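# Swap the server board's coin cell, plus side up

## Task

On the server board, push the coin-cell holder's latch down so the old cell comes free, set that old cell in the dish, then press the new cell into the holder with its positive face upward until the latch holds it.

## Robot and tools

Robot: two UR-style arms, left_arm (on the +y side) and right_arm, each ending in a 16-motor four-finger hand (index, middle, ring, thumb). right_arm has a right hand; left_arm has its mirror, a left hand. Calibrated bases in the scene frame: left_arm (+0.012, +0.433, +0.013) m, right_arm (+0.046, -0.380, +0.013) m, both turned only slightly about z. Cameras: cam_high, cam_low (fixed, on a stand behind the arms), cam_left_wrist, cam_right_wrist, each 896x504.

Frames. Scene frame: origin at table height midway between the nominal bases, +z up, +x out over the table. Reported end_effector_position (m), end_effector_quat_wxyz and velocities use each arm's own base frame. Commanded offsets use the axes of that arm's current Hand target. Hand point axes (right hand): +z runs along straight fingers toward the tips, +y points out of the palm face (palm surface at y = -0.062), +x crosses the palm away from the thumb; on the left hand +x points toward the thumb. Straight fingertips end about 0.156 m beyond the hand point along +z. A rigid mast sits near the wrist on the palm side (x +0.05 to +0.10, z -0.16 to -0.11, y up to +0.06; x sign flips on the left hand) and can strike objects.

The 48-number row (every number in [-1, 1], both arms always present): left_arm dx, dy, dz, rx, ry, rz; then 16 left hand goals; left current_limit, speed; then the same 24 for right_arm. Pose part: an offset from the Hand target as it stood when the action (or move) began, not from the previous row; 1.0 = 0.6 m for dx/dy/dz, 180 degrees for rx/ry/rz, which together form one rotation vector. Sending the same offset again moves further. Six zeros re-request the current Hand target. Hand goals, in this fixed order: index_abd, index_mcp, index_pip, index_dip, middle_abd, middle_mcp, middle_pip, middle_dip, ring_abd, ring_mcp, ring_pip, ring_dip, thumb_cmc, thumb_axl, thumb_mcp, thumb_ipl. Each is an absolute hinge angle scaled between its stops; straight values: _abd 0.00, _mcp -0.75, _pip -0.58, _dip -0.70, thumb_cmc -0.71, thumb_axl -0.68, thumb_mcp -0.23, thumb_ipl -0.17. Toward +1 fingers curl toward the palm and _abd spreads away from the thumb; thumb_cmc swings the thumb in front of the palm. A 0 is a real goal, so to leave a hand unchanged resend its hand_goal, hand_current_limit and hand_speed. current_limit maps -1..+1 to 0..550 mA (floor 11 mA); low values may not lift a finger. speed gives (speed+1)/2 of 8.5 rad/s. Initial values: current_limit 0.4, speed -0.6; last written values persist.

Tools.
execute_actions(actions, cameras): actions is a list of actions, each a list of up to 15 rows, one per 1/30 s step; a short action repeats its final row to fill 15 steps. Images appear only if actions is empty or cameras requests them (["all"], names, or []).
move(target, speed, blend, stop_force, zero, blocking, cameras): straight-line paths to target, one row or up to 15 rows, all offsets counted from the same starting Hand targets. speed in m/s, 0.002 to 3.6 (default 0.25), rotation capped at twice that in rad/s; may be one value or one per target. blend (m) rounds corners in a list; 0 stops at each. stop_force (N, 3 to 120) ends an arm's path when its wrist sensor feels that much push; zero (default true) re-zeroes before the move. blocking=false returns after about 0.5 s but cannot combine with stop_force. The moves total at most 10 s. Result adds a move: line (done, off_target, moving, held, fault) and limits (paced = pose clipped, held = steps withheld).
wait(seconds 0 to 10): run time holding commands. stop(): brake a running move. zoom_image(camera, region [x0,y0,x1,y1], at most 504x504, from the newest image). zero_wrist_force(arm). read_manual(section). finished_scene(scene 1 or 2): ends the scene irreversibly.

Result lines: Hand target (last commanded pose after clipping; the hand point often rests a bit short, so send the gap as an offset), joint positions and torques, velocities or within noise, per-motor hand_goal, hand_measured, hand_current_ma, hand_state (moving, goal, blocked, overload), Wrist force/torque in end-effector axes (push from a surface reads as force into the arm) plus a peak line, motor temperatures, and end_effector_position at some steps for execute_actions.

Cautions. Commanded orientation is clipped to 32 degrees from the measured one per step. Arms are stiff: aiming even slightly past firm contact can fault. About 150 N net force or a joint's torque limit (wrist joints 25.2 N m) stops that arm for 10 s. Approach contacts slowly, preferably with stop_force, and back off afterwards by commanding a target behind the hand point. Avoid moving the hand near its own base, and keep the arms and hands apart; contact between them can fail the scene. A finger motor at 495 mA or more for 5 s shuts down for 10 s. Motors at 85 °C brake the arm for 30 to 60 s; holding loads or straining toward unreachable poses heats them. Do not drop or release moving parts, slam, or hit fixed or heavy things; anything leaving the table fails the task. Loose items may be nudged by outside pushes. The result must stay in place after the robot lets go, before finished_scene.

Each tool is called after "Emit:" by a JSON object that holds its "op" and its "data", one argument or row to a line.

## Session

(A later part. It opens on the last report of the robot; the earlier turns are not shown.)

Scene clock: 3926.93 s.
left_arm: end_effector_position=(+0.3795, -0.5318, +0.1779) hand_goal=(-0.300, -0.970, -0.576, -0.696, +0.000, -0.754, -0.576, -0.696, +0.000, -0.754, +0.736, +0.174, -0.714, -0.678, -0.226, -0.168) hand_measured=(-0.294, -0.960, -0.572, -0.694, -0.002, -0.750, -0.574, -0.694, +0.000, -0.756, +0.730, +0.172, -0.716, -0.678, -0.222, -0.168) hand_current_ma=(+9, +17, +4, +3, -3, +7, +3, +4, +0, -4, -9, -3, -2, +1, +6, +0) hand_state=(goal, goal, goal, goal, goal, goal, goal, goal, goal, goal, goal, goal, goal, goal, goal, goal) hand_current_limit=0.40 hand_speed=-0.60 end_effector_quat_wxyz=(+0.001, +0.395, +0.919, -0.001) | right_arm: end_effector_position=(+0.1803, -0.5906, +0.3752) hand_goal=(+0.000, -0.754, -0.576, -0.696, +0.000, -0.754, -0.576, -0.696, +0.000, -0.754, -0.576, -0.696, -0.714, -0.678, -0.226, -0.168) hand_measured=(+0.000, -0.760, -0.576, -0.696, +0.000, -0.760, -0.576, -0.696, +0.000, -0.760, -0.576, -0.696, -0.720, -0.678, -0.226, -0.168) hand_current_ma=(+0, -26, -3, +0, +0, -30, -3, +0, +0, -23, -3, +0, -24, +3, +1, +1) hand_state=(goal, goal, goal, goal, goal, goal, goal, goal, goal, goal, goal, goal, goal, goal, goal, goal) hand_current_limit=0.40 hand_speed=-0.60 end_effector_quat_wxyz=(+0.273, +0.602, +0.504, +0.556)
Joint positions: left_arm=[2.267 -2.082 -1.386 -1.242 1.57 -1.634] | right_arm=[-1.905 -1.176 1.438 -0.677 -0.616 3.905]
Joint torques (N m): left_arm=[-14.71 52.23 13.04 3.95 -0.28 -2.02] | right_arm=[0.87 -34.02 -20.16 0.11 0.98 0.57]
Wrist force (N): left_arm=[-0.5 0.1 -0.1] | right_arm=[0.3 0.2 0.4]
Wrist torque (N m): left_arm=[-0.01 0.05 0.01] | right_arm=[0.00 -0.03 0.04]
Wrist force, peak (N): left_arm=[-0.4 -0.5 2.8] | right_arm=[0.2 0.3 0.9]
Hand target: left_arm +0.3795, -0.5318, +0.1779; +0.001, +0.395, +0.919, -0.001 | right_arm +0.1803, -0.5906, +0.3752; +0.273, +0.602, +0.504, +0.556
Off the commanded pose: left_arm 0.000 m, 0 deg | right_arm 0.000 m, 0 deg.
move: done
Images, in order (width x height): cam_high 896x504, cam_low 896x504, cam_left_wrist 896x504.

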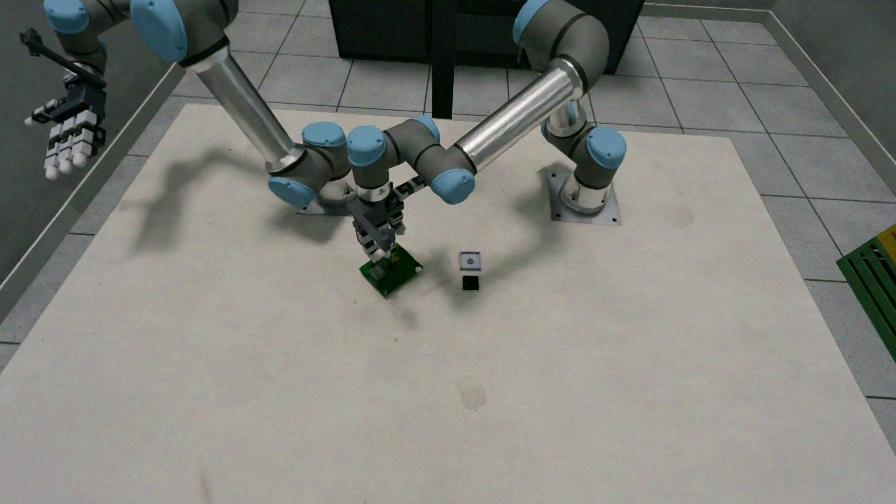

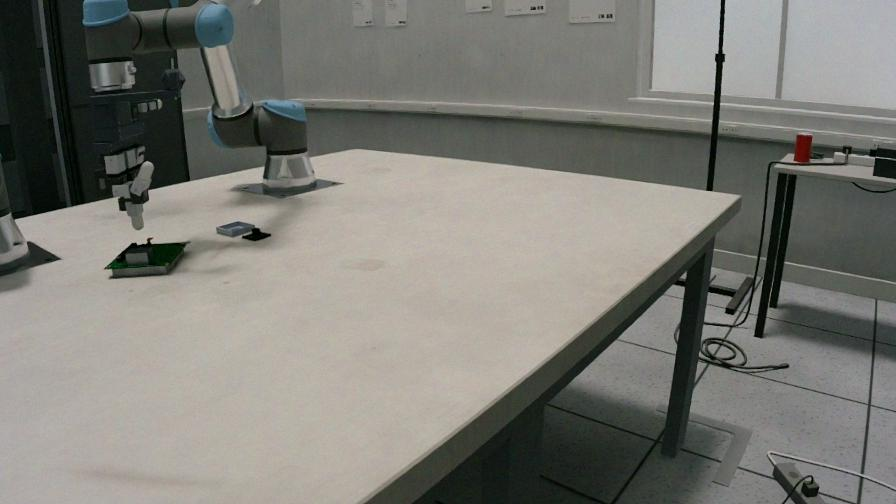

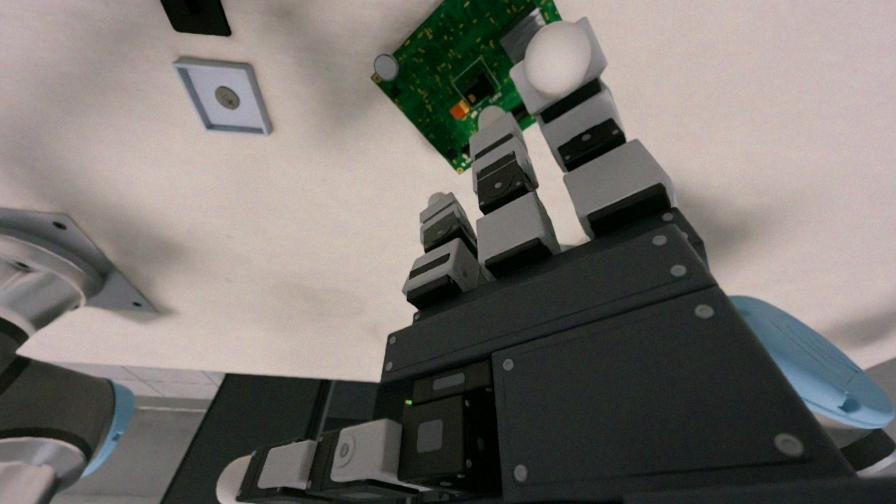

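Emit:
{"op": "move", "data": {
  "target": [-0.0917,-0.0155,0.02,0,0,0.5,0.095,-0.754,-0.576,-0.696,-0.095,-0.754,-0.576,-0.696,0,-0.754,0.737,0.174,-0.714,-0.678,-0.226,-0.168,0.4,-0.6,0,0,0,0,0,0,0,-0.754,-0.576,-0.696,0,-0.754,-0.576,-0.696,0,-0.754,-0.576,-0.696,-0.714,-0.678,-0.226,-0.168,0.4,-0.6],
  "speed": 0.3
}}

Emit:
{"op": "move", "data": {
  "target": [
    [0,0,0.0575,0,0,0,0.095,-0.754,-0.576,-0.696,-0.095,-0.754,-0.576,-0.696,0,-0.754,0.737,0.174,-0.714,-0.678,-0.226,-0.168,0.4,-0.6,0,0,0,0,0,0,0,-0.754,-0.576,-0.696,0,-0.754,-0.576,-0.696,0,-0.754,-0.576,-0.696,-0.714,-0.678,-0.226,-0.168,0.4,-0.6],
    [0.0,-0.0263,0.0575,0,0,0,0.095,-0.754,-0.576,-0.696,-0.095,-0.754,-0.576,-0.696,0,-0.754,0.737,0.174,-0.714,-0.678,-0.226,-0.168,0.4,-0.6,0,0,0,0,0,0,0,-0.754,-0.576,-0.696,0,-0.754,-0.576,-0.696,0,-0.754,-0.576,-0.696,-0.714,-0.678,-0.226,-0.168,0.4,-0.6]
  ],
  "speed": [0.08,0.03],
  "stop_force": 8,
  "cameras": ["cam_low","cam_high"]
}}

Emit:
{"op": "zoom_image", "data": {
  "camera": "cam_low",
  "region": [150, 220, 200, 265]
}}

Emit:
{"op": "zoom_image", "data": {
  "camera": "cam_high",
  "region": [350, 230, 450, 310]
}}

Scene clock: 3982.50 s.
left_arm: end_effector_position=(+0.4107, -0.5781, +0.1660) hand_goal=(+0.094, -0.754, -0.576, -0.696, -0.096, -0.754, -0.576, -0.696, +0.000, -0.754, +0.736, +0.174, -0.714, -0.678, -0.226, -0.168) hand_measured=(+0.090, -0.754, -0.572, -0.694, -0.092, -0.750, -0.574, -0.694, +0.000, -0.756, +0.730, +0.172, -0.716, -0.678, -0.222, -0.168) hand_current_ma=(-5, -1, +4, +3, +4, +7, +3, +4, +0, -4, -9, -3, -2, +1, +6, +0) hand_state=(goal, goal, goal, goal, goal, goal, goal, goal, goal, goal, goal, goal, goal, goal, goal, goal) hand_current_limit=0.40 hand_speed=-0.60 end_effector_quat_wxyz=(+0.001, +0.929, +0.371, +0.000) end_effector_velocity=(+0.000, +0.000, +0.000) end_effector_angular_velocity=(+0.001, +0.000, -0.005) | right_arm: end_effector_position=(+0.1803, -0.5906, +0.3752) hand_goal=(+0.000, -0.754, -0.576, -0.696, +0.000, -0.754, -0.576, -0.696, +0.000, -0.754, -0.576, -0.696, -0.714, -0.678, -0.226, -0.168) hand_measured=(+0.000, -0.760, -0.576, -0.696, +0.000, -0.760, -0.576, -0.696, +0.000, -0.760, -0.576, -0.696, -0.720, -0.678, -0.226, -0.168) hand_current_ma=(+0, -26, -3, +0, +0, -30, -3, +0, +0, -23, -3, +0, -24, +3, +1, +1) hand_state=(goal, goal, goal, goal, goal, goal, goal, goal, goal, goal, goal, goal, goal, goal, goal, goal) hand_current_limit=0.40 hand_speed=-0.60 end_effector_quat_wxyz=(+0.273, +0.602, +0.504, +0.556)
Joint positions: left_arm=[2.347 -1.95 -1.617 -1.143 1.57 0.017] | right_arm=[-1.905 -1.176 1.438 -0.677 -0.616 3.905]
Joint velocities: left_arm=[0 -0.001 0 -0.001 0 0.005] | right_arm=[within noise]
Joint torques (N m): left_arm=[-14.17 35.63 31.96 2.01 -0.77 1.98] | right_arm=[1.52 -33.7 -20.37 0 0.96 0.62]
Wrist force (N): left_arm=[-0.3 0.2 0.2] | right_arm=[0.2 0.0 0.7]
Wrist torque (N m): left_arm=[0.00 0.04 0.12] | right_arm=[-0.06 -0.03 0.02]
Wrist force, peak (N): left_arm=[-0.7 0.4 -0.4] | right_arm=[0.2 0.2 1.0]
Hand target: left_arm +0.4107, -0.5782, +0.1660; +0.001, +0.929, +0.371, +0.000 | right_arm +0.1803, -0.5906, +0.3752; +0.273, +0.602, +0.504, +0.556
Off the commanded pose: left_arm 0.000 m, 0 deg | right_arm 0.000 m, 0 deg.
move: done

Scene clock: 3984.30 s.
left_arm: end_effector_position=(+0.3998, -0.5668, +0.1315) hand_goal=(+0.094, -0.754, -0.576, -0.696, -0.096, -0.754, -0.576, -0.696, +0.000, -0.754, +0.736, +0.174, -0.714, -0.678, -0.226, -0.168) hand_measured=(+0.090, -0.754, -0.572, -0.694, -0.094, -0.748, -0.572, -0.694, +0.000, -0.756, +0.730, +0.172, -0.716, -0.678, -0.222, -0.168) hand_current_ma=(-5, +0, +4, +3, +3, +9, +4, +4, +0, -4, -9, -3, -2, +1, +6, +0) hand_state=(goal, goal, goal, goal, goal, goal, goal, goal, goal, goal, goal, goal, goal, goal, goal, goal) hand_current_limit=0.40 hand_speed=-0.60 end_effector_quat_wxyz=(+0.001, +0.929, +0.371, +0.000) | right_arm: end_effector_position=(+0.1803, -0.5906, +0.3752) hand_goal=(+0.000, -0.754, -0.576, -0.696, +0.000, -0.754, -0.576, -0.696, +0.000, -0.754, -0.576, -0.696, -0.714, -0.678, -0.226, -0.168) hand_measured=(+0.000, -0.760, -0.576, -0.696, +0.000, -0.760, -0.576, -0.696, +0.000, -0.760, -0.576, -0.696, -0.720, -0.678, -0.226, -0.168) hand_current_ma=(+0, -26, -3, +0, +0, -30, -3, +0, +0, -23, -3, +0, -24, +3, +1, +1) hand_state=(goal, goal, goal, goal, goal, goal, goal, goal, goal, goal, goal, goal, goal, goal, goal, goal) hand_current_limit=0.40 hand_speed=-0.60 end_effector_quat_wxyz=(+0.273, +0.602, +0.504, +0.556)
Joint positions: left_arm=[2.348 -1.955 -1.71 -1.046 1.57 0.018] | right_arm=[-1.905 -1.176 1.438 -0.677 -0.616 3.905]
Joint torques (N m): left_arm=[12.07 28.4 32.85 1.35 0.71 1.63] | right_arm=[1.55 -32.67 -19.93 -0.17 0.84 0.6]
Wrist force (N): left_arm=[0.0 0.1 0.1] | right_arm=[0.1 -0.1 0.7]
Wrist torque (N m): left_arm=[0.00 0.01 0.03] | right_arm=[-0.07 -0.01 0.01]
Wrist force, peak (N): left_arm=[-0.7 1.0 -3.7] | right_arm=[0.2 0.0 0.8]
Hand target: left_arm +0.3998, -0.5668, +0.1315; +0.001, +0.929, +0.371, +0.000 | right_arm +0.1803, -0.5906, +0.3752; +0.273, +0.602, +0.504, +0.556
Off the commanded pose: left_arm 0.000 m, 0 deg | right_arm 0.000 m, 0 deg.
move: done
Images, in order (width x height): cam_high 896x504, cam_low 896x504.

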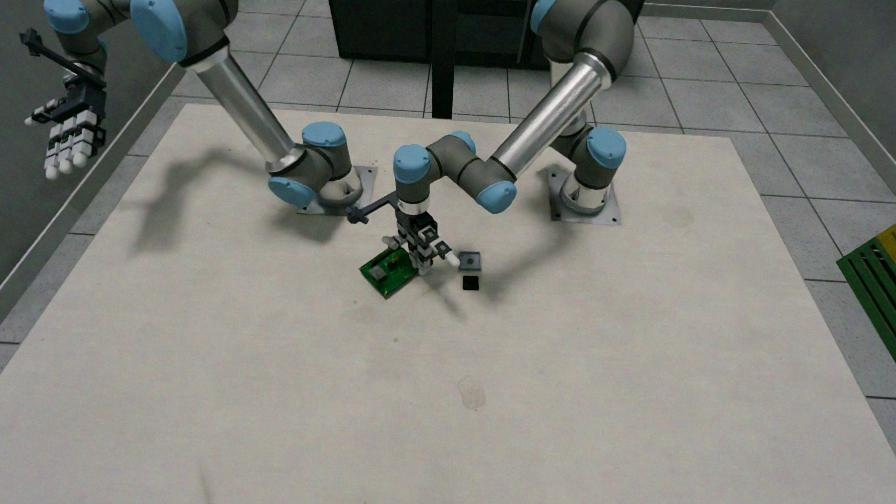

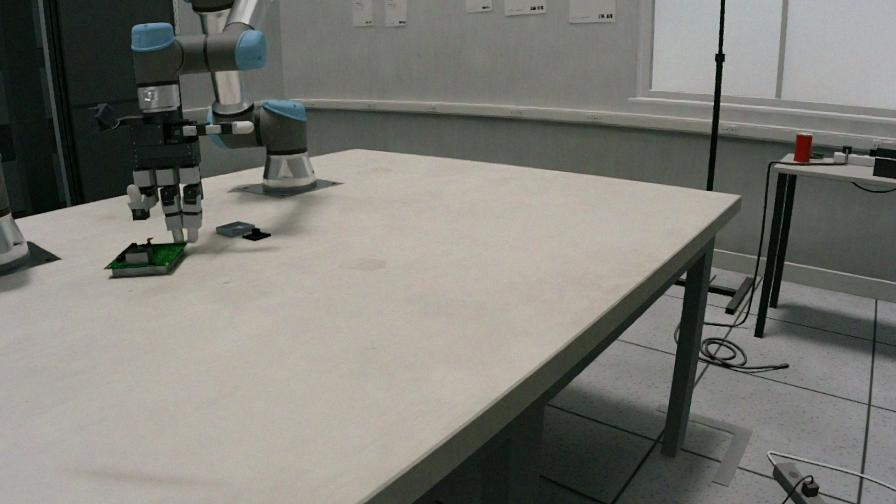

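Scaled by 10.080 from the camera's 896x504 image, which has a finer 1280x720 frame.

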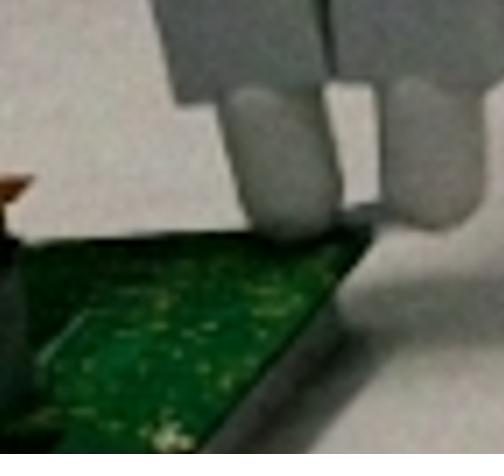

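Scaled by 5.040 from the camera's 896x504 image, which has a finer 1280x720 frame.

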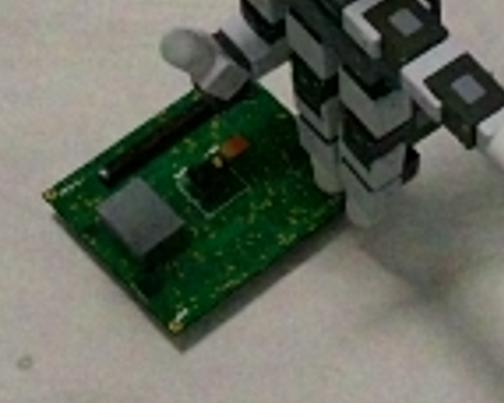

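Emit:
{"op": "move", "data": {
  "target": [
    [0,0.015,-0.01,0,0,0,0.095,-0.754,-0.576,-0.696,-0.095,-0.754,-0.576,-0.696,0,-0.754,0.737,0.174,-0.714,-0.678,-0.226,-0.168,0.4,-0.6,0,0,0,0,0,0,0,-0.754,-0.576,-0.696,0,-0.754,-0.576,-0.696,0,-0.754,-0.576,-0.696,-0.714,-0.678,-0.226,-0.168,0.4,-0.6],
    [0,0.015,-0.0775,0,0,0,0.095,-0.754,-0.576,-0.696,-0.095,-0.754,-0.576,-0.696,0,-0.754,0.737,0.174,-0.714,-0.678,-0.226,-0.168,0.4,-0.6,0,0,0,0,0,0,0,-0.754,-0.576,-0.696,0,-0.754,-0.576,-0.696,0,-0.754,-0.576,-0.696,-0.714,-0.678,-0.226,-0.168,0.4,-0.6],
    [0.0157,-0.0653,-0.0775,0,0,-0.5,-0.3,-0.97,-0.576,-0.696,0,-0.754,-0.576,-0.696,0,-0.754,0.737,0.174,-0.714,-0.678,-0.226,-0.168,0.4,-0.6,0,0,0,0,0,0,0,-0.754,-0.576,-0.696,0,-0.754,-0.576,-0.696,0,-0.754,-0.576,-0.696,-0.714,-0.678,-0.226,-0.168,0.4,-0.6]
  ],
  "speed": [0.1,0.25,0.3],
  "blend": [0.004,0.004,0],
  "cameras": ["cam_left_wrist"]
}}

Emit:
{"op": "zoom_image", "data": {
  "camera": "cam_left_wrist",
  "region": [345, 40, 415, 100]
}}

Scene clock: 3999.53 s.
left_arm: end_effector_position=(+0.3797, -0.5318, +0.1779) hand_goal=(-0.300, -0.970, -0.576, -0.696, +0.000, -0.754, -0.576, -0.696, +0.000, -0.754, +0.736, +0.174, -0.714, -0.678, -0.226, -0.168) hand_measured=(-0.294, -0.960, -0.572, -0.694, -0.002, -0.750, -0.574, -0.694, +0.000, -0.756, +0.730, +0.172, -0.716, -0.678, -0.222, -0.168) hand_current_ma=(+9, +17, +4, +3, -3, +6, +3, +4, +0, -4, -9, -3, -2, +1, +7, +0) hand_state=(goal, goal, goal, goal, goal, goal, goal, goal, goal, goal, goal, goal, goal, goal, goal, goal) hand_current_limit=0.40 hand_speed=-0.60 end_effector_quat_wxyz=(+0.001, +0.395, +0.919, -0.001) | right_arm: end_effector_position=(+0.1803, -0.5906, +0.3752) hand_goal=(+0.000, -0.754, -0.576, -0.696, +0.000, -0.754, -0.576, -0.696, +0.000, -0.754, -0.576, -0.696, -0.714, -0.678, -0.226, -0.168) hand_measured=(+0.000, -0.760, -0.576, -0.696, +0.000, -0.760, -0.576, -0.696, +0.000, -0.760, -0.576, -0.696, -0.720, -0.678, -0.226, -0.168) hand_current_ma=(+0, -26, -3, +0, +0, -30, -3, +0, +0, -23, -3, +0, -24, +3, +1, +1) hand_state=(goal, goal, goal, goal, goal, goal, goal, goal, goal, goal, goal, goal, goal, goal, goal, goal) hand_current_limit=0.40 hand_speed=-0.60 end_effector_quat_wxyz=(+0.273, +0.602, +0.504, +0.556)
Joint positions: left_arm=[2.267 -2.082 -1.386 -1.242 1.57 -1.633] | right_arm=[-1.905 -1.176 1.438 -0.677 -0.616 3.905]
Joint torques (N m): left_arm=[-14.34 51.42 13.43 3.76 -0.41 -2.04] | right_arm=[0.45 -33.88 -20.72 -0.09 0.84 0.54]
Wrist force (N): left_arm=[-0.3 0.2 0.1] | right_arm=[0.2 0.1 0.8]
Wrist torque (N m): left_arm=[0.00 0.03 0.03] | right_arm=[-0.06 -0.02 0.03]
Wrist force, peak (N): left_arm=[-0.3 1.1 2.5] | right_arm=[0.0 0.1 1.0]
Hand target: left_arm +0.3797, -0.5318, +0.1779; +0.001, +0.395, +0.919, -0.001 | right_arm +0.1803, -0.5906, +0.3752; +0.273, +0.602, +0.504, +0.556
Off the commanded pose: left_arm 0.000 m, 0 deg | right_arm 0.000 m, 0 deg.
move: done
Images, in order (width x height): cam_left_wrist 896x504.

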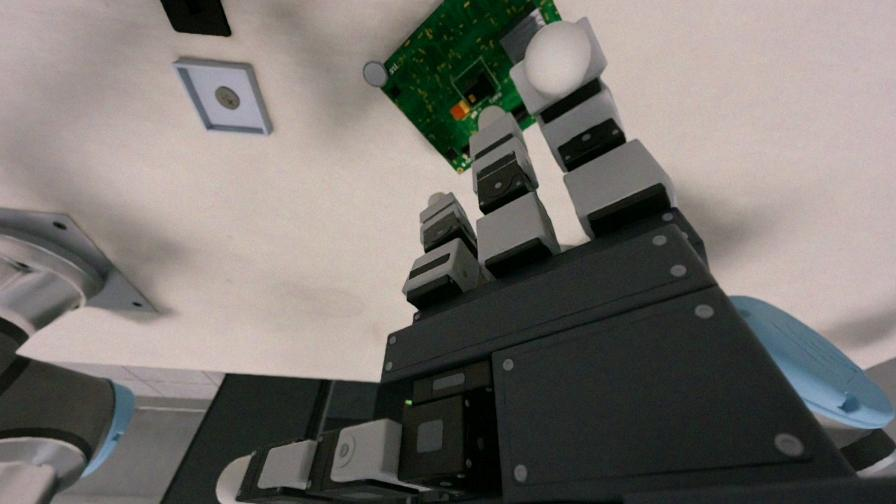

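Scaled by 7.200 from the camera's 896x504 image, which has a finer 1280x720 frame.

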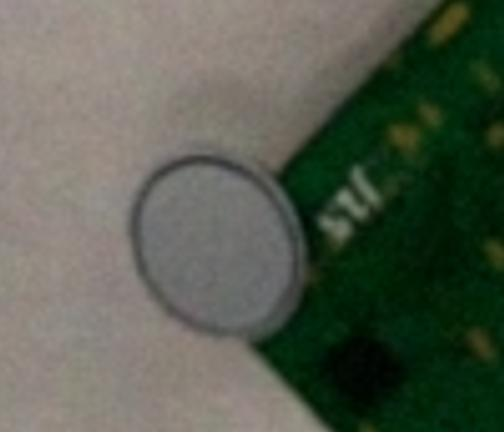

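Emit:
{"op": "move", "data": {
  "target": [0.2428,0.1827,0.1843,0.2396,-0.0872,-0.2105,-0.06,-0.986,-0.576,-0.696,0.06,-0.986,-0.576,-0.696,0,-0.754,0.81,0.75,-0.714,-0.678,-0.226,-0.168,0.4,-0.6,0,0,0,0,0,0,0,-0.754,-0.576,-0.696,0,-0.754,-0.576,-0.696,0,-0.754,-0.576,-0.696,-0.714,-0.678,-0.226,-0.168,0.4,-0.6],
  "speed": 0.25,
  "cameras": ["cam_left_wrist","cam_high","cam_low"]
}}

Scene clock: 4050.83 s.
left_arm: end_effector_position=(+0.3590, -0.3509, +0.0670) hand_goal=(-0.060, -0.986, -0.576, -0.696, +0.060, -0.986, -0.576, -0.696, +0.000, -0.754, +0.810, +0.750, -0.714, -0.678, -0.226, -0.168) hand_measured=(-0.064, -0.976, -0.572, -0.694, +0.058, -0.974, -0.574, -0.694, +0.000, -0.752, +0.804, +0.748, -0.710, -0.678, -0.222, -0.168) hand_current_ma=(-4, +19, +4, +3, -3, +23, +3, +4, +0, +3, -10, -4, +7, +1, +7, +0) hand_state=(goal, goal, goal, goal, goal, goal, goal, goal, goal, goal, goal, goal, goal, goal, goal, goal) hand_current_limit=0.40 hand_speed=-0.60 end_effector_quat_wxyz=(-0.021, +0.053, +0.922, -0.383) | right_arm: end_effector_position=(+0.1803, -0.5906, +0.3752) hand_goal=(+0.000, -0.754, -0.576, -0.696, +0.000, -0.754, -0.576, -0.696, +0.000, -0.754, -0.576, -0.696, -0.714, -0.678, -0.226, -0.168) hand_measured=(+0.000, -0.760, -0.576, -0.696, +0.000, -0.760, -0.576, -0.696, +0.000, -0.760, -0.576, -0.696, -0.720, -0.678, -0.226, -0.168) hand_current_ma=(+0, -26, -3, +0, +0, -30, -3, +0, +0, -23, -3, +0, -24, +3, +1, +1) hand_state=(goal, goal, goal, goal, goal, goal, goal, goal, goal, goal, goal, goal, goal, goal, goal, goal) hand_current_limit=0.40 hand_speed=-0.60 end_effector_quat_wxyz=(+0.273, +0.602, +0.504, +0.556)
Joint positions: left_arm=[2.862 -1.807 -2.217 -0.523 0.798 -1.804] | right_arm=[-1.905 -1.176 1.438 -0.677 -0.616 3.905]
Joint torques (N m): left_arm=[7.77 17.76 13.13 3.37 -2.98 2.13] | right_arm=[1.01 -34.32 -20.25 -0.27 0.99 0.62]
Wrist force (N): left_arm=[-0.8 1.5 -1.1] | right_arm=[0.0 0.2 0.7]
Wrist torque (N m): left_arm=[0.02 0.09 0.05] | right_arm=[-0.04 -0.01 0.02]
Wrist force, peak (N): left_arm=[-0.9 2.3 -1.5] | right_arm=[0.3 -0.1 0.9]
Hand target: left_arm +0.3590, -0.3509, +0.0670; -0.021, +0.052, +0.922, -0.383 | right_arm +0.1803, -0.5906, +0.3752; +0.273, +0.602, +0.504, +0.556
Off the commanded pose: left_arm 0.000 m, 0 deg | right_arm 0.000 m, 0 deg.
move: done
Images, in order (width x height): cam_high 896x504, cam_low 896x504, cam_left_wrist 896x504.

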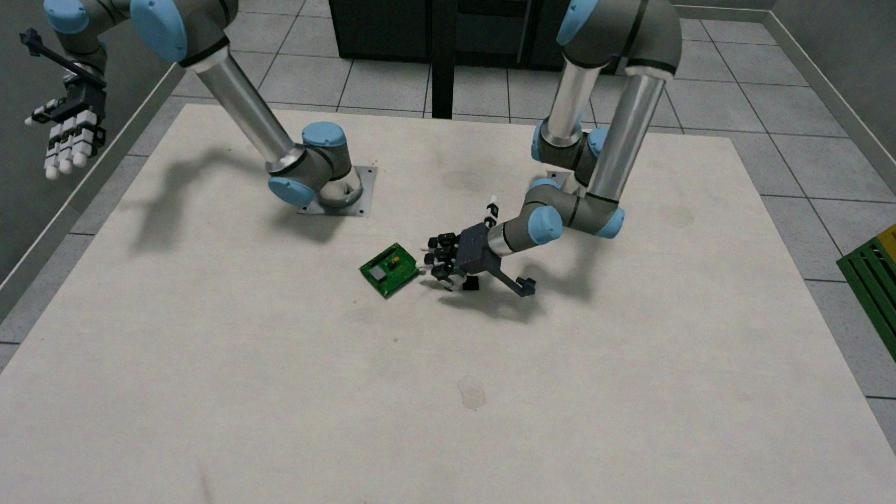

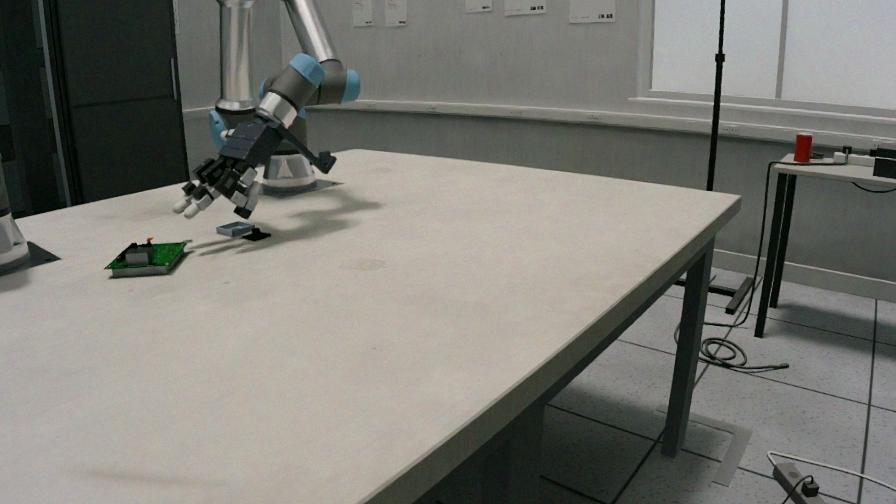

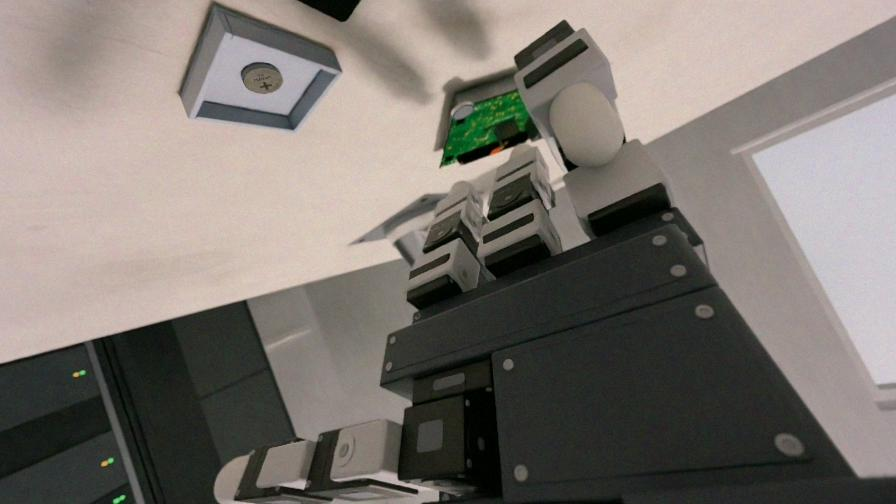

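Emit:
{"op": "zoom_image", "data": {
  "camera": "cam_low",
  "region": [100, 130, 350, 290]
}}

Emit:
{"op": "zoom_image", "data": {
  "camera": "cam_high",
  "region": [350, 180, 560, 320]
}}

Emit:
{"op": "zoom_image", "data": {
  "camera": "cam_left_wrist",
  "region": [420, 0, 640, 220]
}}

Scaled by 2.016 from the camera's 896x504 image, which has a finer 1280x720 frame.

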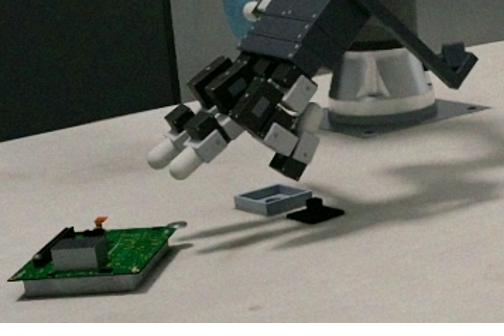

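Scaled by 2.400 from the camera's 896x504 image, which has a finer 1280x720 frame.

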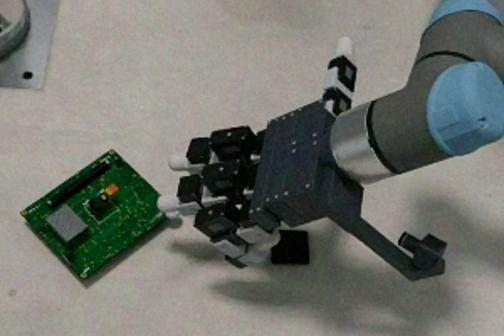

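Scaled by 2.291 from the camera's 896x504 image, which has a finer 1280x720 frame.

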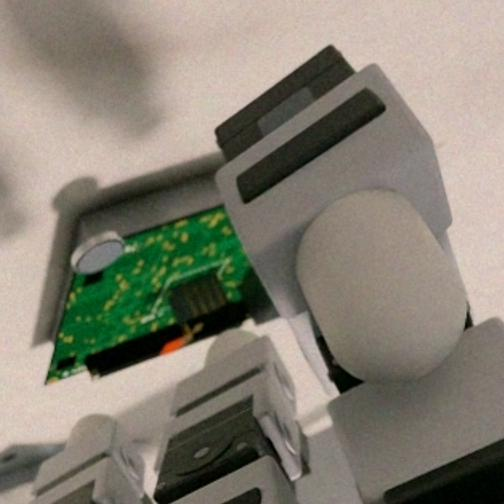

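Emit:
{"op": "move", "data": {
  "target": [0,0.0468,0.0468,0,0,0,-0.06,-0.986,-0.576,-0.696,0.06,-0.986,-0.576,-0.696,0,-0.986,-0.576,-0.696,-0.714,-0.678,-0.226,-0.168,0.4,-0.6,0,0,0,0,0,0,0,-0.754,-0.576,-0.696,0,-0.754,-0.576,-0.696,0,-0.754,-0.576,-0.696,-0.714,-0.678,-0.226,-0.168,0.4,-0.6],
  "speed": 0.12,
  "cameras": ["cam_left_wrist","cam_high","cam_low"]
}}

Emit:
{"op": "zoom_image", "data": {
  "camera": "cam_low",
  "region": [130, 200, 230, 280]
}}

Emit:
{"op": "zoom_image", "data": {
  "camera": "cam_high",
  "region": [380, 220, 480, 300]
}}

Emit:
{"op": "zoom_image", "data": {
  "camera": "cam_left_wrist",
  "region": [420, 60, 580, 220]
}}

Scene clock: 4069.00 s.
left_arm: end_effector_position=(+0.3590, -0.3509, +0.0273) hand_goal=(-0.060, -0.986, -0.576, -0.696, +0.060, -0.986, -0.576, -0.696, +0.000, -0.986, -0.576, -0.696, -0.714, -0.678, -0.226, -0.168) hand_measured=(-0.064, -0.976, -0.572, -0.694, +0.058, -0.974, -0.574, -0.694, -0.002, -0.960, +0.058, -0.022, -0.710, -0.678, -0.222, -0.168) hand_current_ma=(-4, +19, +4, +3, -3, +23, +3, +4, -2, +65, +385, +385, +7, +1, +7, +0) hand_state=(goal, goal, goal, goal, goal, goal, goal, goal, goal, blocked, blocked, blocked, goal, goal, goal, goal) hand_current_limit=0.40 hand_speed=-0.60 end_effector_quat_wxyz=(-0.021, +0.052, +0.922, -0.383) | right_arm: end_effector_position=(+0.1803, -0.5906, +0.3752) hand_goal=(+0.000, -0.754, -0.576, -0.696, +0.000, -0.754, -0.576, -0.696, +0.000, -0.754, -0.576, -0.696, -0.714, -0.678, -0.226, -0.168) hand_measured=(+0.000, -0.760, -0.576, -0.696, +0.000, -0.760, -0.576, -0.696, +0.000, -0.760, -0.576, -0.696, -0.720, -0.678, -0.226, -0.168) hand_current_ma=(+0, -26, -3, +0, +0, -30, -3, +0, +0, -23, -3, +0, -24, +3, +1, +1) hand_state=(goal, goal, goal, goal, goal, goal, goal, goal, goal, goal, goal, goal, goal, goal, goal, goal) hand_current_limit=0.40 hand_speed=-0.60 end_effector_quat_wxyz=(+0.273, +0.602, +0.504, +0.556)
Joint positions: left_arm=[2.862 -1.903 -2.244 -0.4 0.797 -1.804] | right_arm=[-1.905 -1.176 1.438 -0.677 -0.616 3.905]
Joint torques (N m): left_arm=[-15.47 19.26 23.93 2.81 0.17 -1.05] | right_arm=[1 -34.4 -20.44 -0.22 0.93 0.53]
Wrist force (N): left_arm=[-0.7 -1.0 -8.0] | right_arm=[-0.2 0.1 0.6]
Wrist torque (N m): left_arm=[0.35 -0.32 0.23] | right_arm=[-0.03 0.02 -0.01]
Wrist force, peak (N): left_arm=[-0.7 -1.1 -8.4] | right_arm=[0.1 0.1 0.9]
Hand target: left_arm +0.3590, -0.3510, +0.0273; -0.021, +0.052, +0.922, -0.383 | right_arm +0.1803, -0.5906, +0.3752; +0.273, +0.602, +0.504, +0.556
Off the commanded pose: left_arm 0.000 m, 0 deg | right_arm 0.000 m, 0 deg.
move: done
Images, in order (width x height): cam_high 896x504, cam_low 896x504, cam_left_wrist 896x504.

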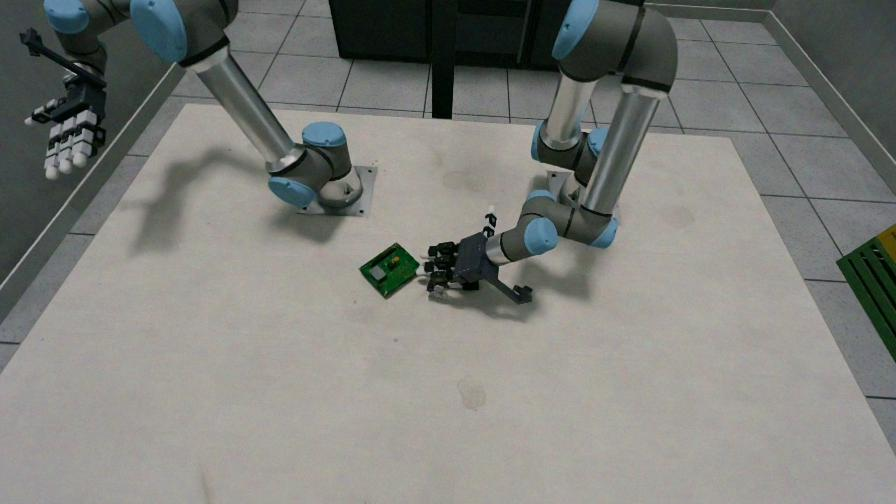

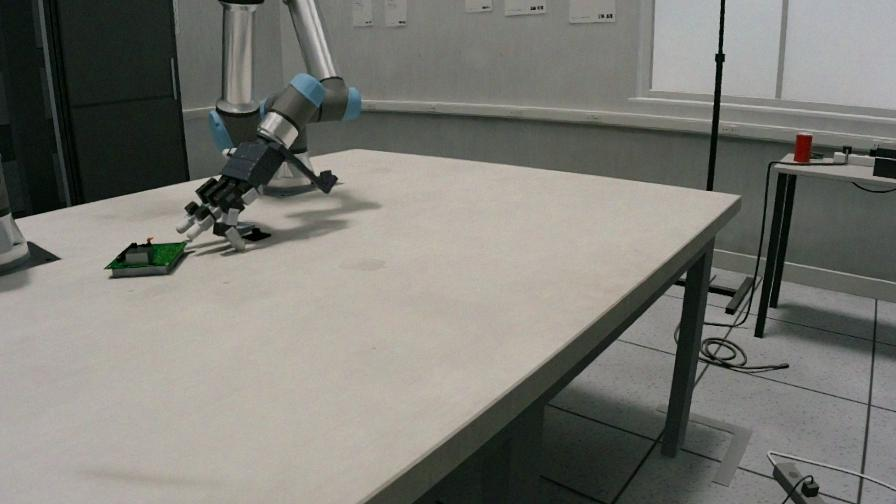

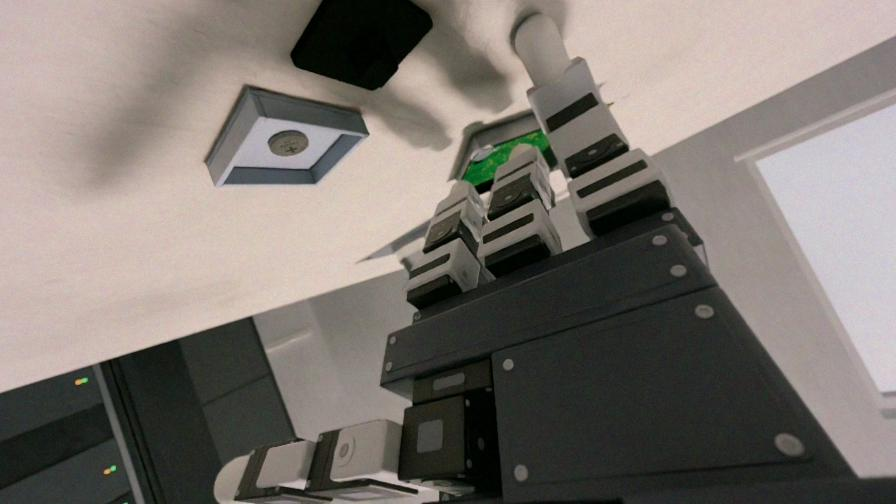

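Scaled by 5.040 from the camera's 896x504 image, which has a finer 1280x720 frame.

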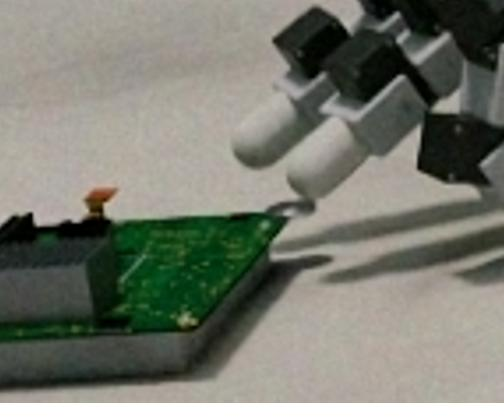

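Scaled by 5.040 from the camera's 896x504 image, which has a finer 1280x720 frame.

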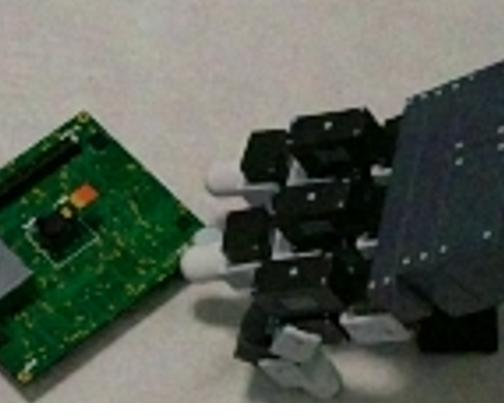

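Scaled by 3.150 from the camera's 896x504 image, which has a finer 1280x720 frame.

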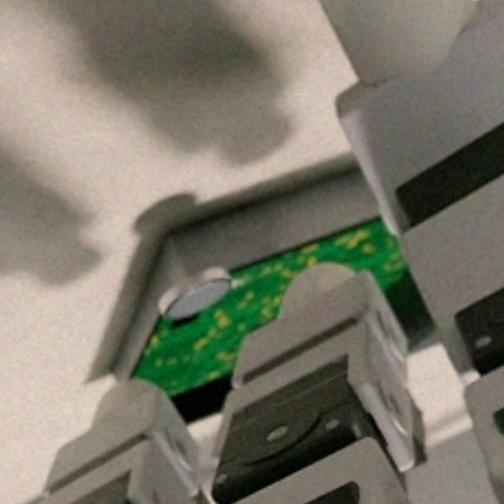

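Emit:
{"op": "move", "data": {
  "target": [0,-0.0468,-0.0468,0,0,0,-0.06,-0.986,-0.576,-0.696,0.06,-0.986,-0.576,-0.696,0,-0.986,-0.576,-0.696,-0.714,-0.678,-0.226,-0.168,0.4,-0.6,0,0,0,0,0,0,0,-0.754,-0.576,-0.696,0,-0.754,-0.576,-0.696,0,-0.754,-0.576,-0.696,-0.714,-0.678,-0.226,-0.168,0.4,-0.6],
  "speed": 0.15
}}

Emit:
{"op": "move", "data": {
  "target": [0,0.0468,0.0468,0,0,0,-0.06,-0.986,-0.576,-0.696,0.06,-0.986,-0.576,-0.696,0,-0.986,-0.576,-0.696,-0.714,-0.678,-0.226,-0.168,0.4,-0.6,0,0,0,0,0,0,0,-0.754,-0.576,-0.696,0,-0.754,-0.576,-0.696,0,-0.754,-0.576,-0.696,-0.714,-0.678,-0.226,-0.168,0.4,-0.6],
  "speed": 0.12,
  "cameras": ["cam_left_wrist","cam_high","cam_low"]
}}

Emit:
{"op": "zoom_image", "data": {
  "camera": "cam_low",
  "region": [130, 200, 230, 280]
}}

Emit:
{"op": "zoom_image", "data": {
  "camera": "cam_high",
  "region": [380, 220, 480, 300]
}}

Emit:
{"op": "zoom_image", "data": {
  "camera": "cam_left_wrist",
  "region": [440, 110, 580, 210]
}}

Scene clock: 4077.37 s.
left_arm: end_effector_position=(+0.3590, -0.3509, +0.0670) hand_goal=(-0.060, -0.986, -0.576, -0.696, +0.060, -0.986, -0.576, -0.696, +0.000, -0.986, -0.576, -0.696, -0.714, -0.678, -0.226, -0.168) hand_measured=(-0.064, -0.976, -0.572, -0.694, +0.058, -0.974, -0.574, -0.694, -0.002, -0.966, -0.568, -0.692, -0.710, -0.678, -0.222, -0.168) hand_current_ma=(-3, +19, +4, +3, -3, +23, +3, +4, -2, +47, +13, +5, +7, +1, +7, +0) hand_state=(goal, goal, goal, goal, goal, goal, goal, goal, goal, goal, goal, goal, goal, goal, goal, goal) hand_current_limit=0.40 hand_speed=-0.60 end_effector_quat_wxyz=(-0.021, +0.053, +0.922, -0.383) | right_arm: end_effector_position=(+0.1803, -0.5906, +0.3752) hand_goal=(+0.000, -0.754, -0.576, -0.696, +0.000, -0.754, -0.576, -0.696, +0.000, -0.754, -0.576, -0.696, -0.714, -0.678, -0.226, -0.168) hand_measured=(+0.000, -0.760, -0.576, -0.696, +0.000, -0.760, -0.576, -0.696, +0.000, -0.760, -0.576, -0.696, -0.720, -0.678, -0.226, -0.168) hand_current_ma=(+0, -26, -3, +0, +0, -30, -3, +0, +0, -23, -3, +0, -24, +3, +1, +1) hand_state=(goal, goal, goal, goal, goal, goal, goal, goal, goal, goal, goal, goal, goal, goal, goal, goal) hand_current_limit=0.40 hand_speed=-0.60 end_effector_quat_wxyz=(+0.273, +0.602, +0.504, +0.556)
Joint positions: left_arm=[2.862 -1.807 -2.217 -0.523 0.797 -1.804] | right_arm=[-1.905 -1.176 1.438 -0.677 -0.616 3.905]
Joint torques (N m): left_arm=[13.74 28.15 5.25 2.09 -2.59 1.58] | right_arm=[0.72 -34.02 -20.66 0.06 1.02 0.67]
Wrist force (N): left_arm=[-1.0 1.4 -0.8] | right_arm=[0.0 0.1 0.8]
Wrist torque (N m): left_arm=[-0.04 0.12 -0.04] | right_arm=[-0.06 0.00 0.00]
Wrist force, peak (N): left_arm=[-0.8 -1.5 -8.4] | right_arm=[0.1 0.2 1.0]
Hand target: left_arm +0.3590, -0.3509, +0.0670; -0.021, +0.052, +0.922, -0.383 | right_arm +0.1803, -0.5906, +0.3752; +0.273, +0.602, +0.504, +0.556
Off the commanded pose: left_arm 0.000 m, 0 deg | right_arm 0.000 m, 0 deg.
move: done

Scene clock: 4078.23 s.
left_arm: end_effector_position=(+0.3589, -0.3509, +0.0273) hand_goal=(-0.060, -0.986, -0.576, -0.696, +0.060, -0.986, -0.576, -0.696, +0.000, -0.986, -0.576, -0.696, -0.714, -0.678, -0.226, -0.168) hand_measured=(-0.064, -0.976, -0.572, -0.694, +0.058, -0.974, -0.574, -0.694, -0.002, -0.966, -0.568, -0.692, -0.710, -0.678, -0.222, -0.168) hand_current_ma=(-3, +19, +4, +3, -3, +23, +3, +4, -2, +47, +13, +5, +7, +1, +7, +0) hand_state=(goal, goal, goal, goal, goal, goal, goal, goal, goal, goal, goal, goal, goal, goal, goal, goal) hand_current_limit=0.40 hand_speed=-0.60 end_effector_quat_wxyz=(-0.021, +0.052, +0.922, -0.383) | right_arm: end_effector_position=(+0.1803, -0.5906, +0.3752) hand_goal=(+0.000, -0.754, -0.576, -0.696, +0.000, -0.754, -0.576, -0.696, +0.000, -0.754, -0.576, -0.696, -0.714, -0.678, -0.226, -0.168) hand_measured=(+0.000, -0.760, -0.576, -0.696, +0.000, -0.760, -0.576, -0.696, +0.000, -0.760, -0.576, -0.696, -0.720, -0.678, -0.226, -0.168) hand_current_ma=(+0, -26, -3, +0, +0, -30, -3, +0, +0, -23, -3, +0, -24, +3, +1, +1) hand_state=(goal, goal, goal, goal, goal, goal, goal, goal, goal, goal, goal, goal, goal, goal, goal, goal) hand_current_limit=0.40 hand_speed=-0.60 end_effector_quat_wxyz=(+0.273, +0.602, +0.504, +0.556)
Joint positions: left_arm=[2.862 -1.903 -2.244 -0.4 0.797 -1.804] | right_arm=[-1.905 -1.176 1.438 -0.677 -0.616 3.905]
Joint torques (N m): left_arm=[-14.87 24.71 27.67 3.31 -0.67 -1.2] | right_arm=[0.3 -33.67 -20.22 -0.09 1.07 0.56]
Wrist force (N): left_arm=[-1.1 1.4 -0.9] | right_arm=[0.0 -0.1 0.5]
Wrist torque (N m): left_arm=[-0.04 0.15 -0.02] | right_arm=[-0.06 0.00 0.00]
Wrist force, peak (N): left_arm=[-1.1 2.1 -0.5] | right_arm=[0.2 0.1 0.9]
Hand target: left_arm +0.3590, -0.3510, +0.0273; -0.021, +0.052, +0.922, -0.383 | right_arm +0.1803, -0.5906, +0.3752; +0.273, +0.602, +0.504, +0.556
Off the commanded pose: left_arm 0.000 m, 0 deg | right_arm 0.000 m, 0 deg.
move: done
Images, in order (width x height): cam_high 896x504, cam_low 896x504, cam_left_wrist 896x504.

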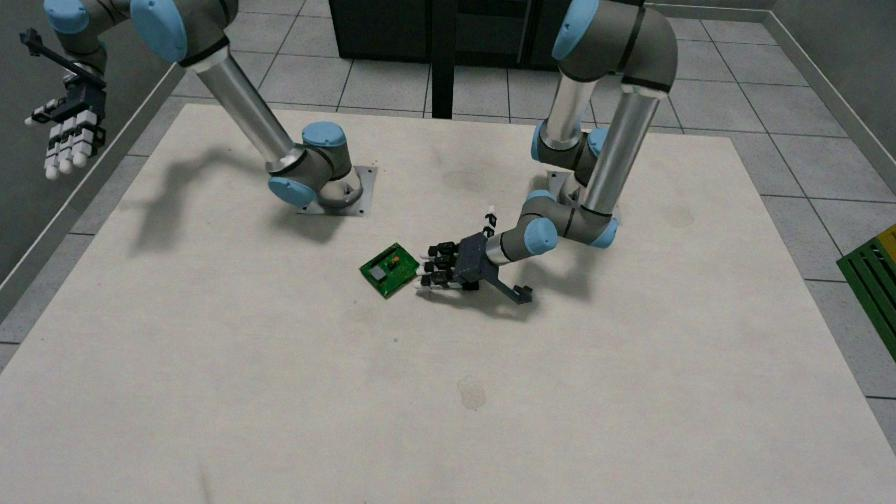

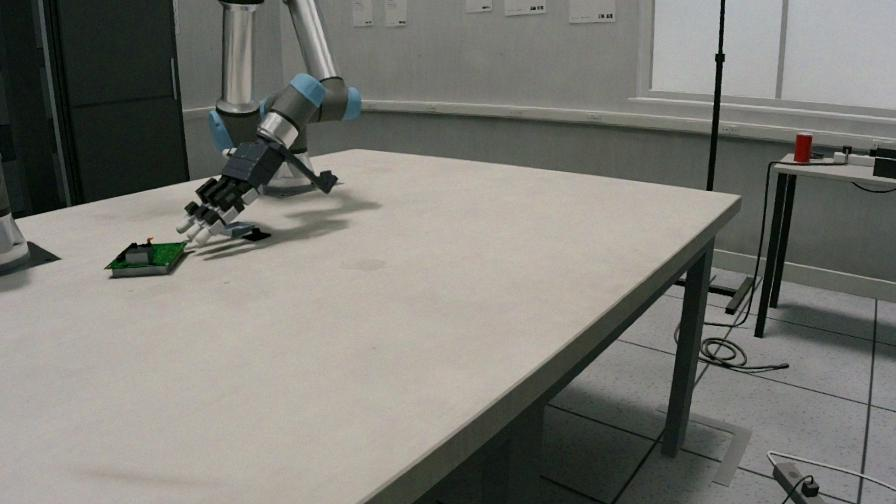

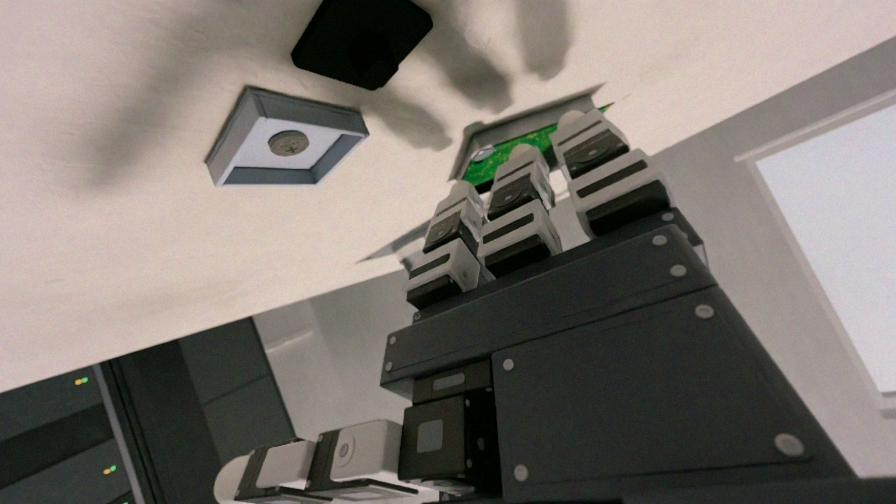

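Scaled by 5.040 from the camera's 896x504 image, which has a finer 1280x720 frame.

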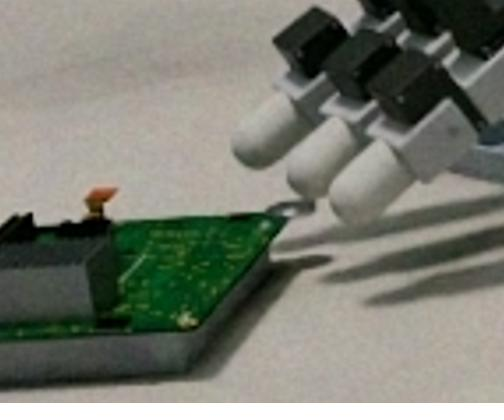

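Scaled by 5.040 from the camera's 896x504 image, which has a finer 1280x720 frame.

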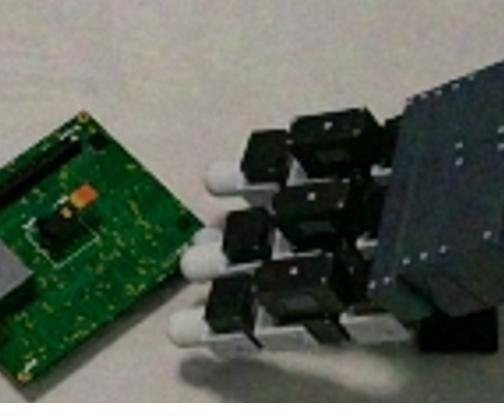

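Scaled by 3.600 from the camera's 896x504 image, which has a finer 1280x720 frame.

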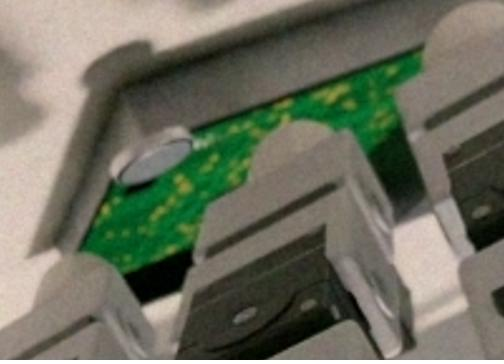

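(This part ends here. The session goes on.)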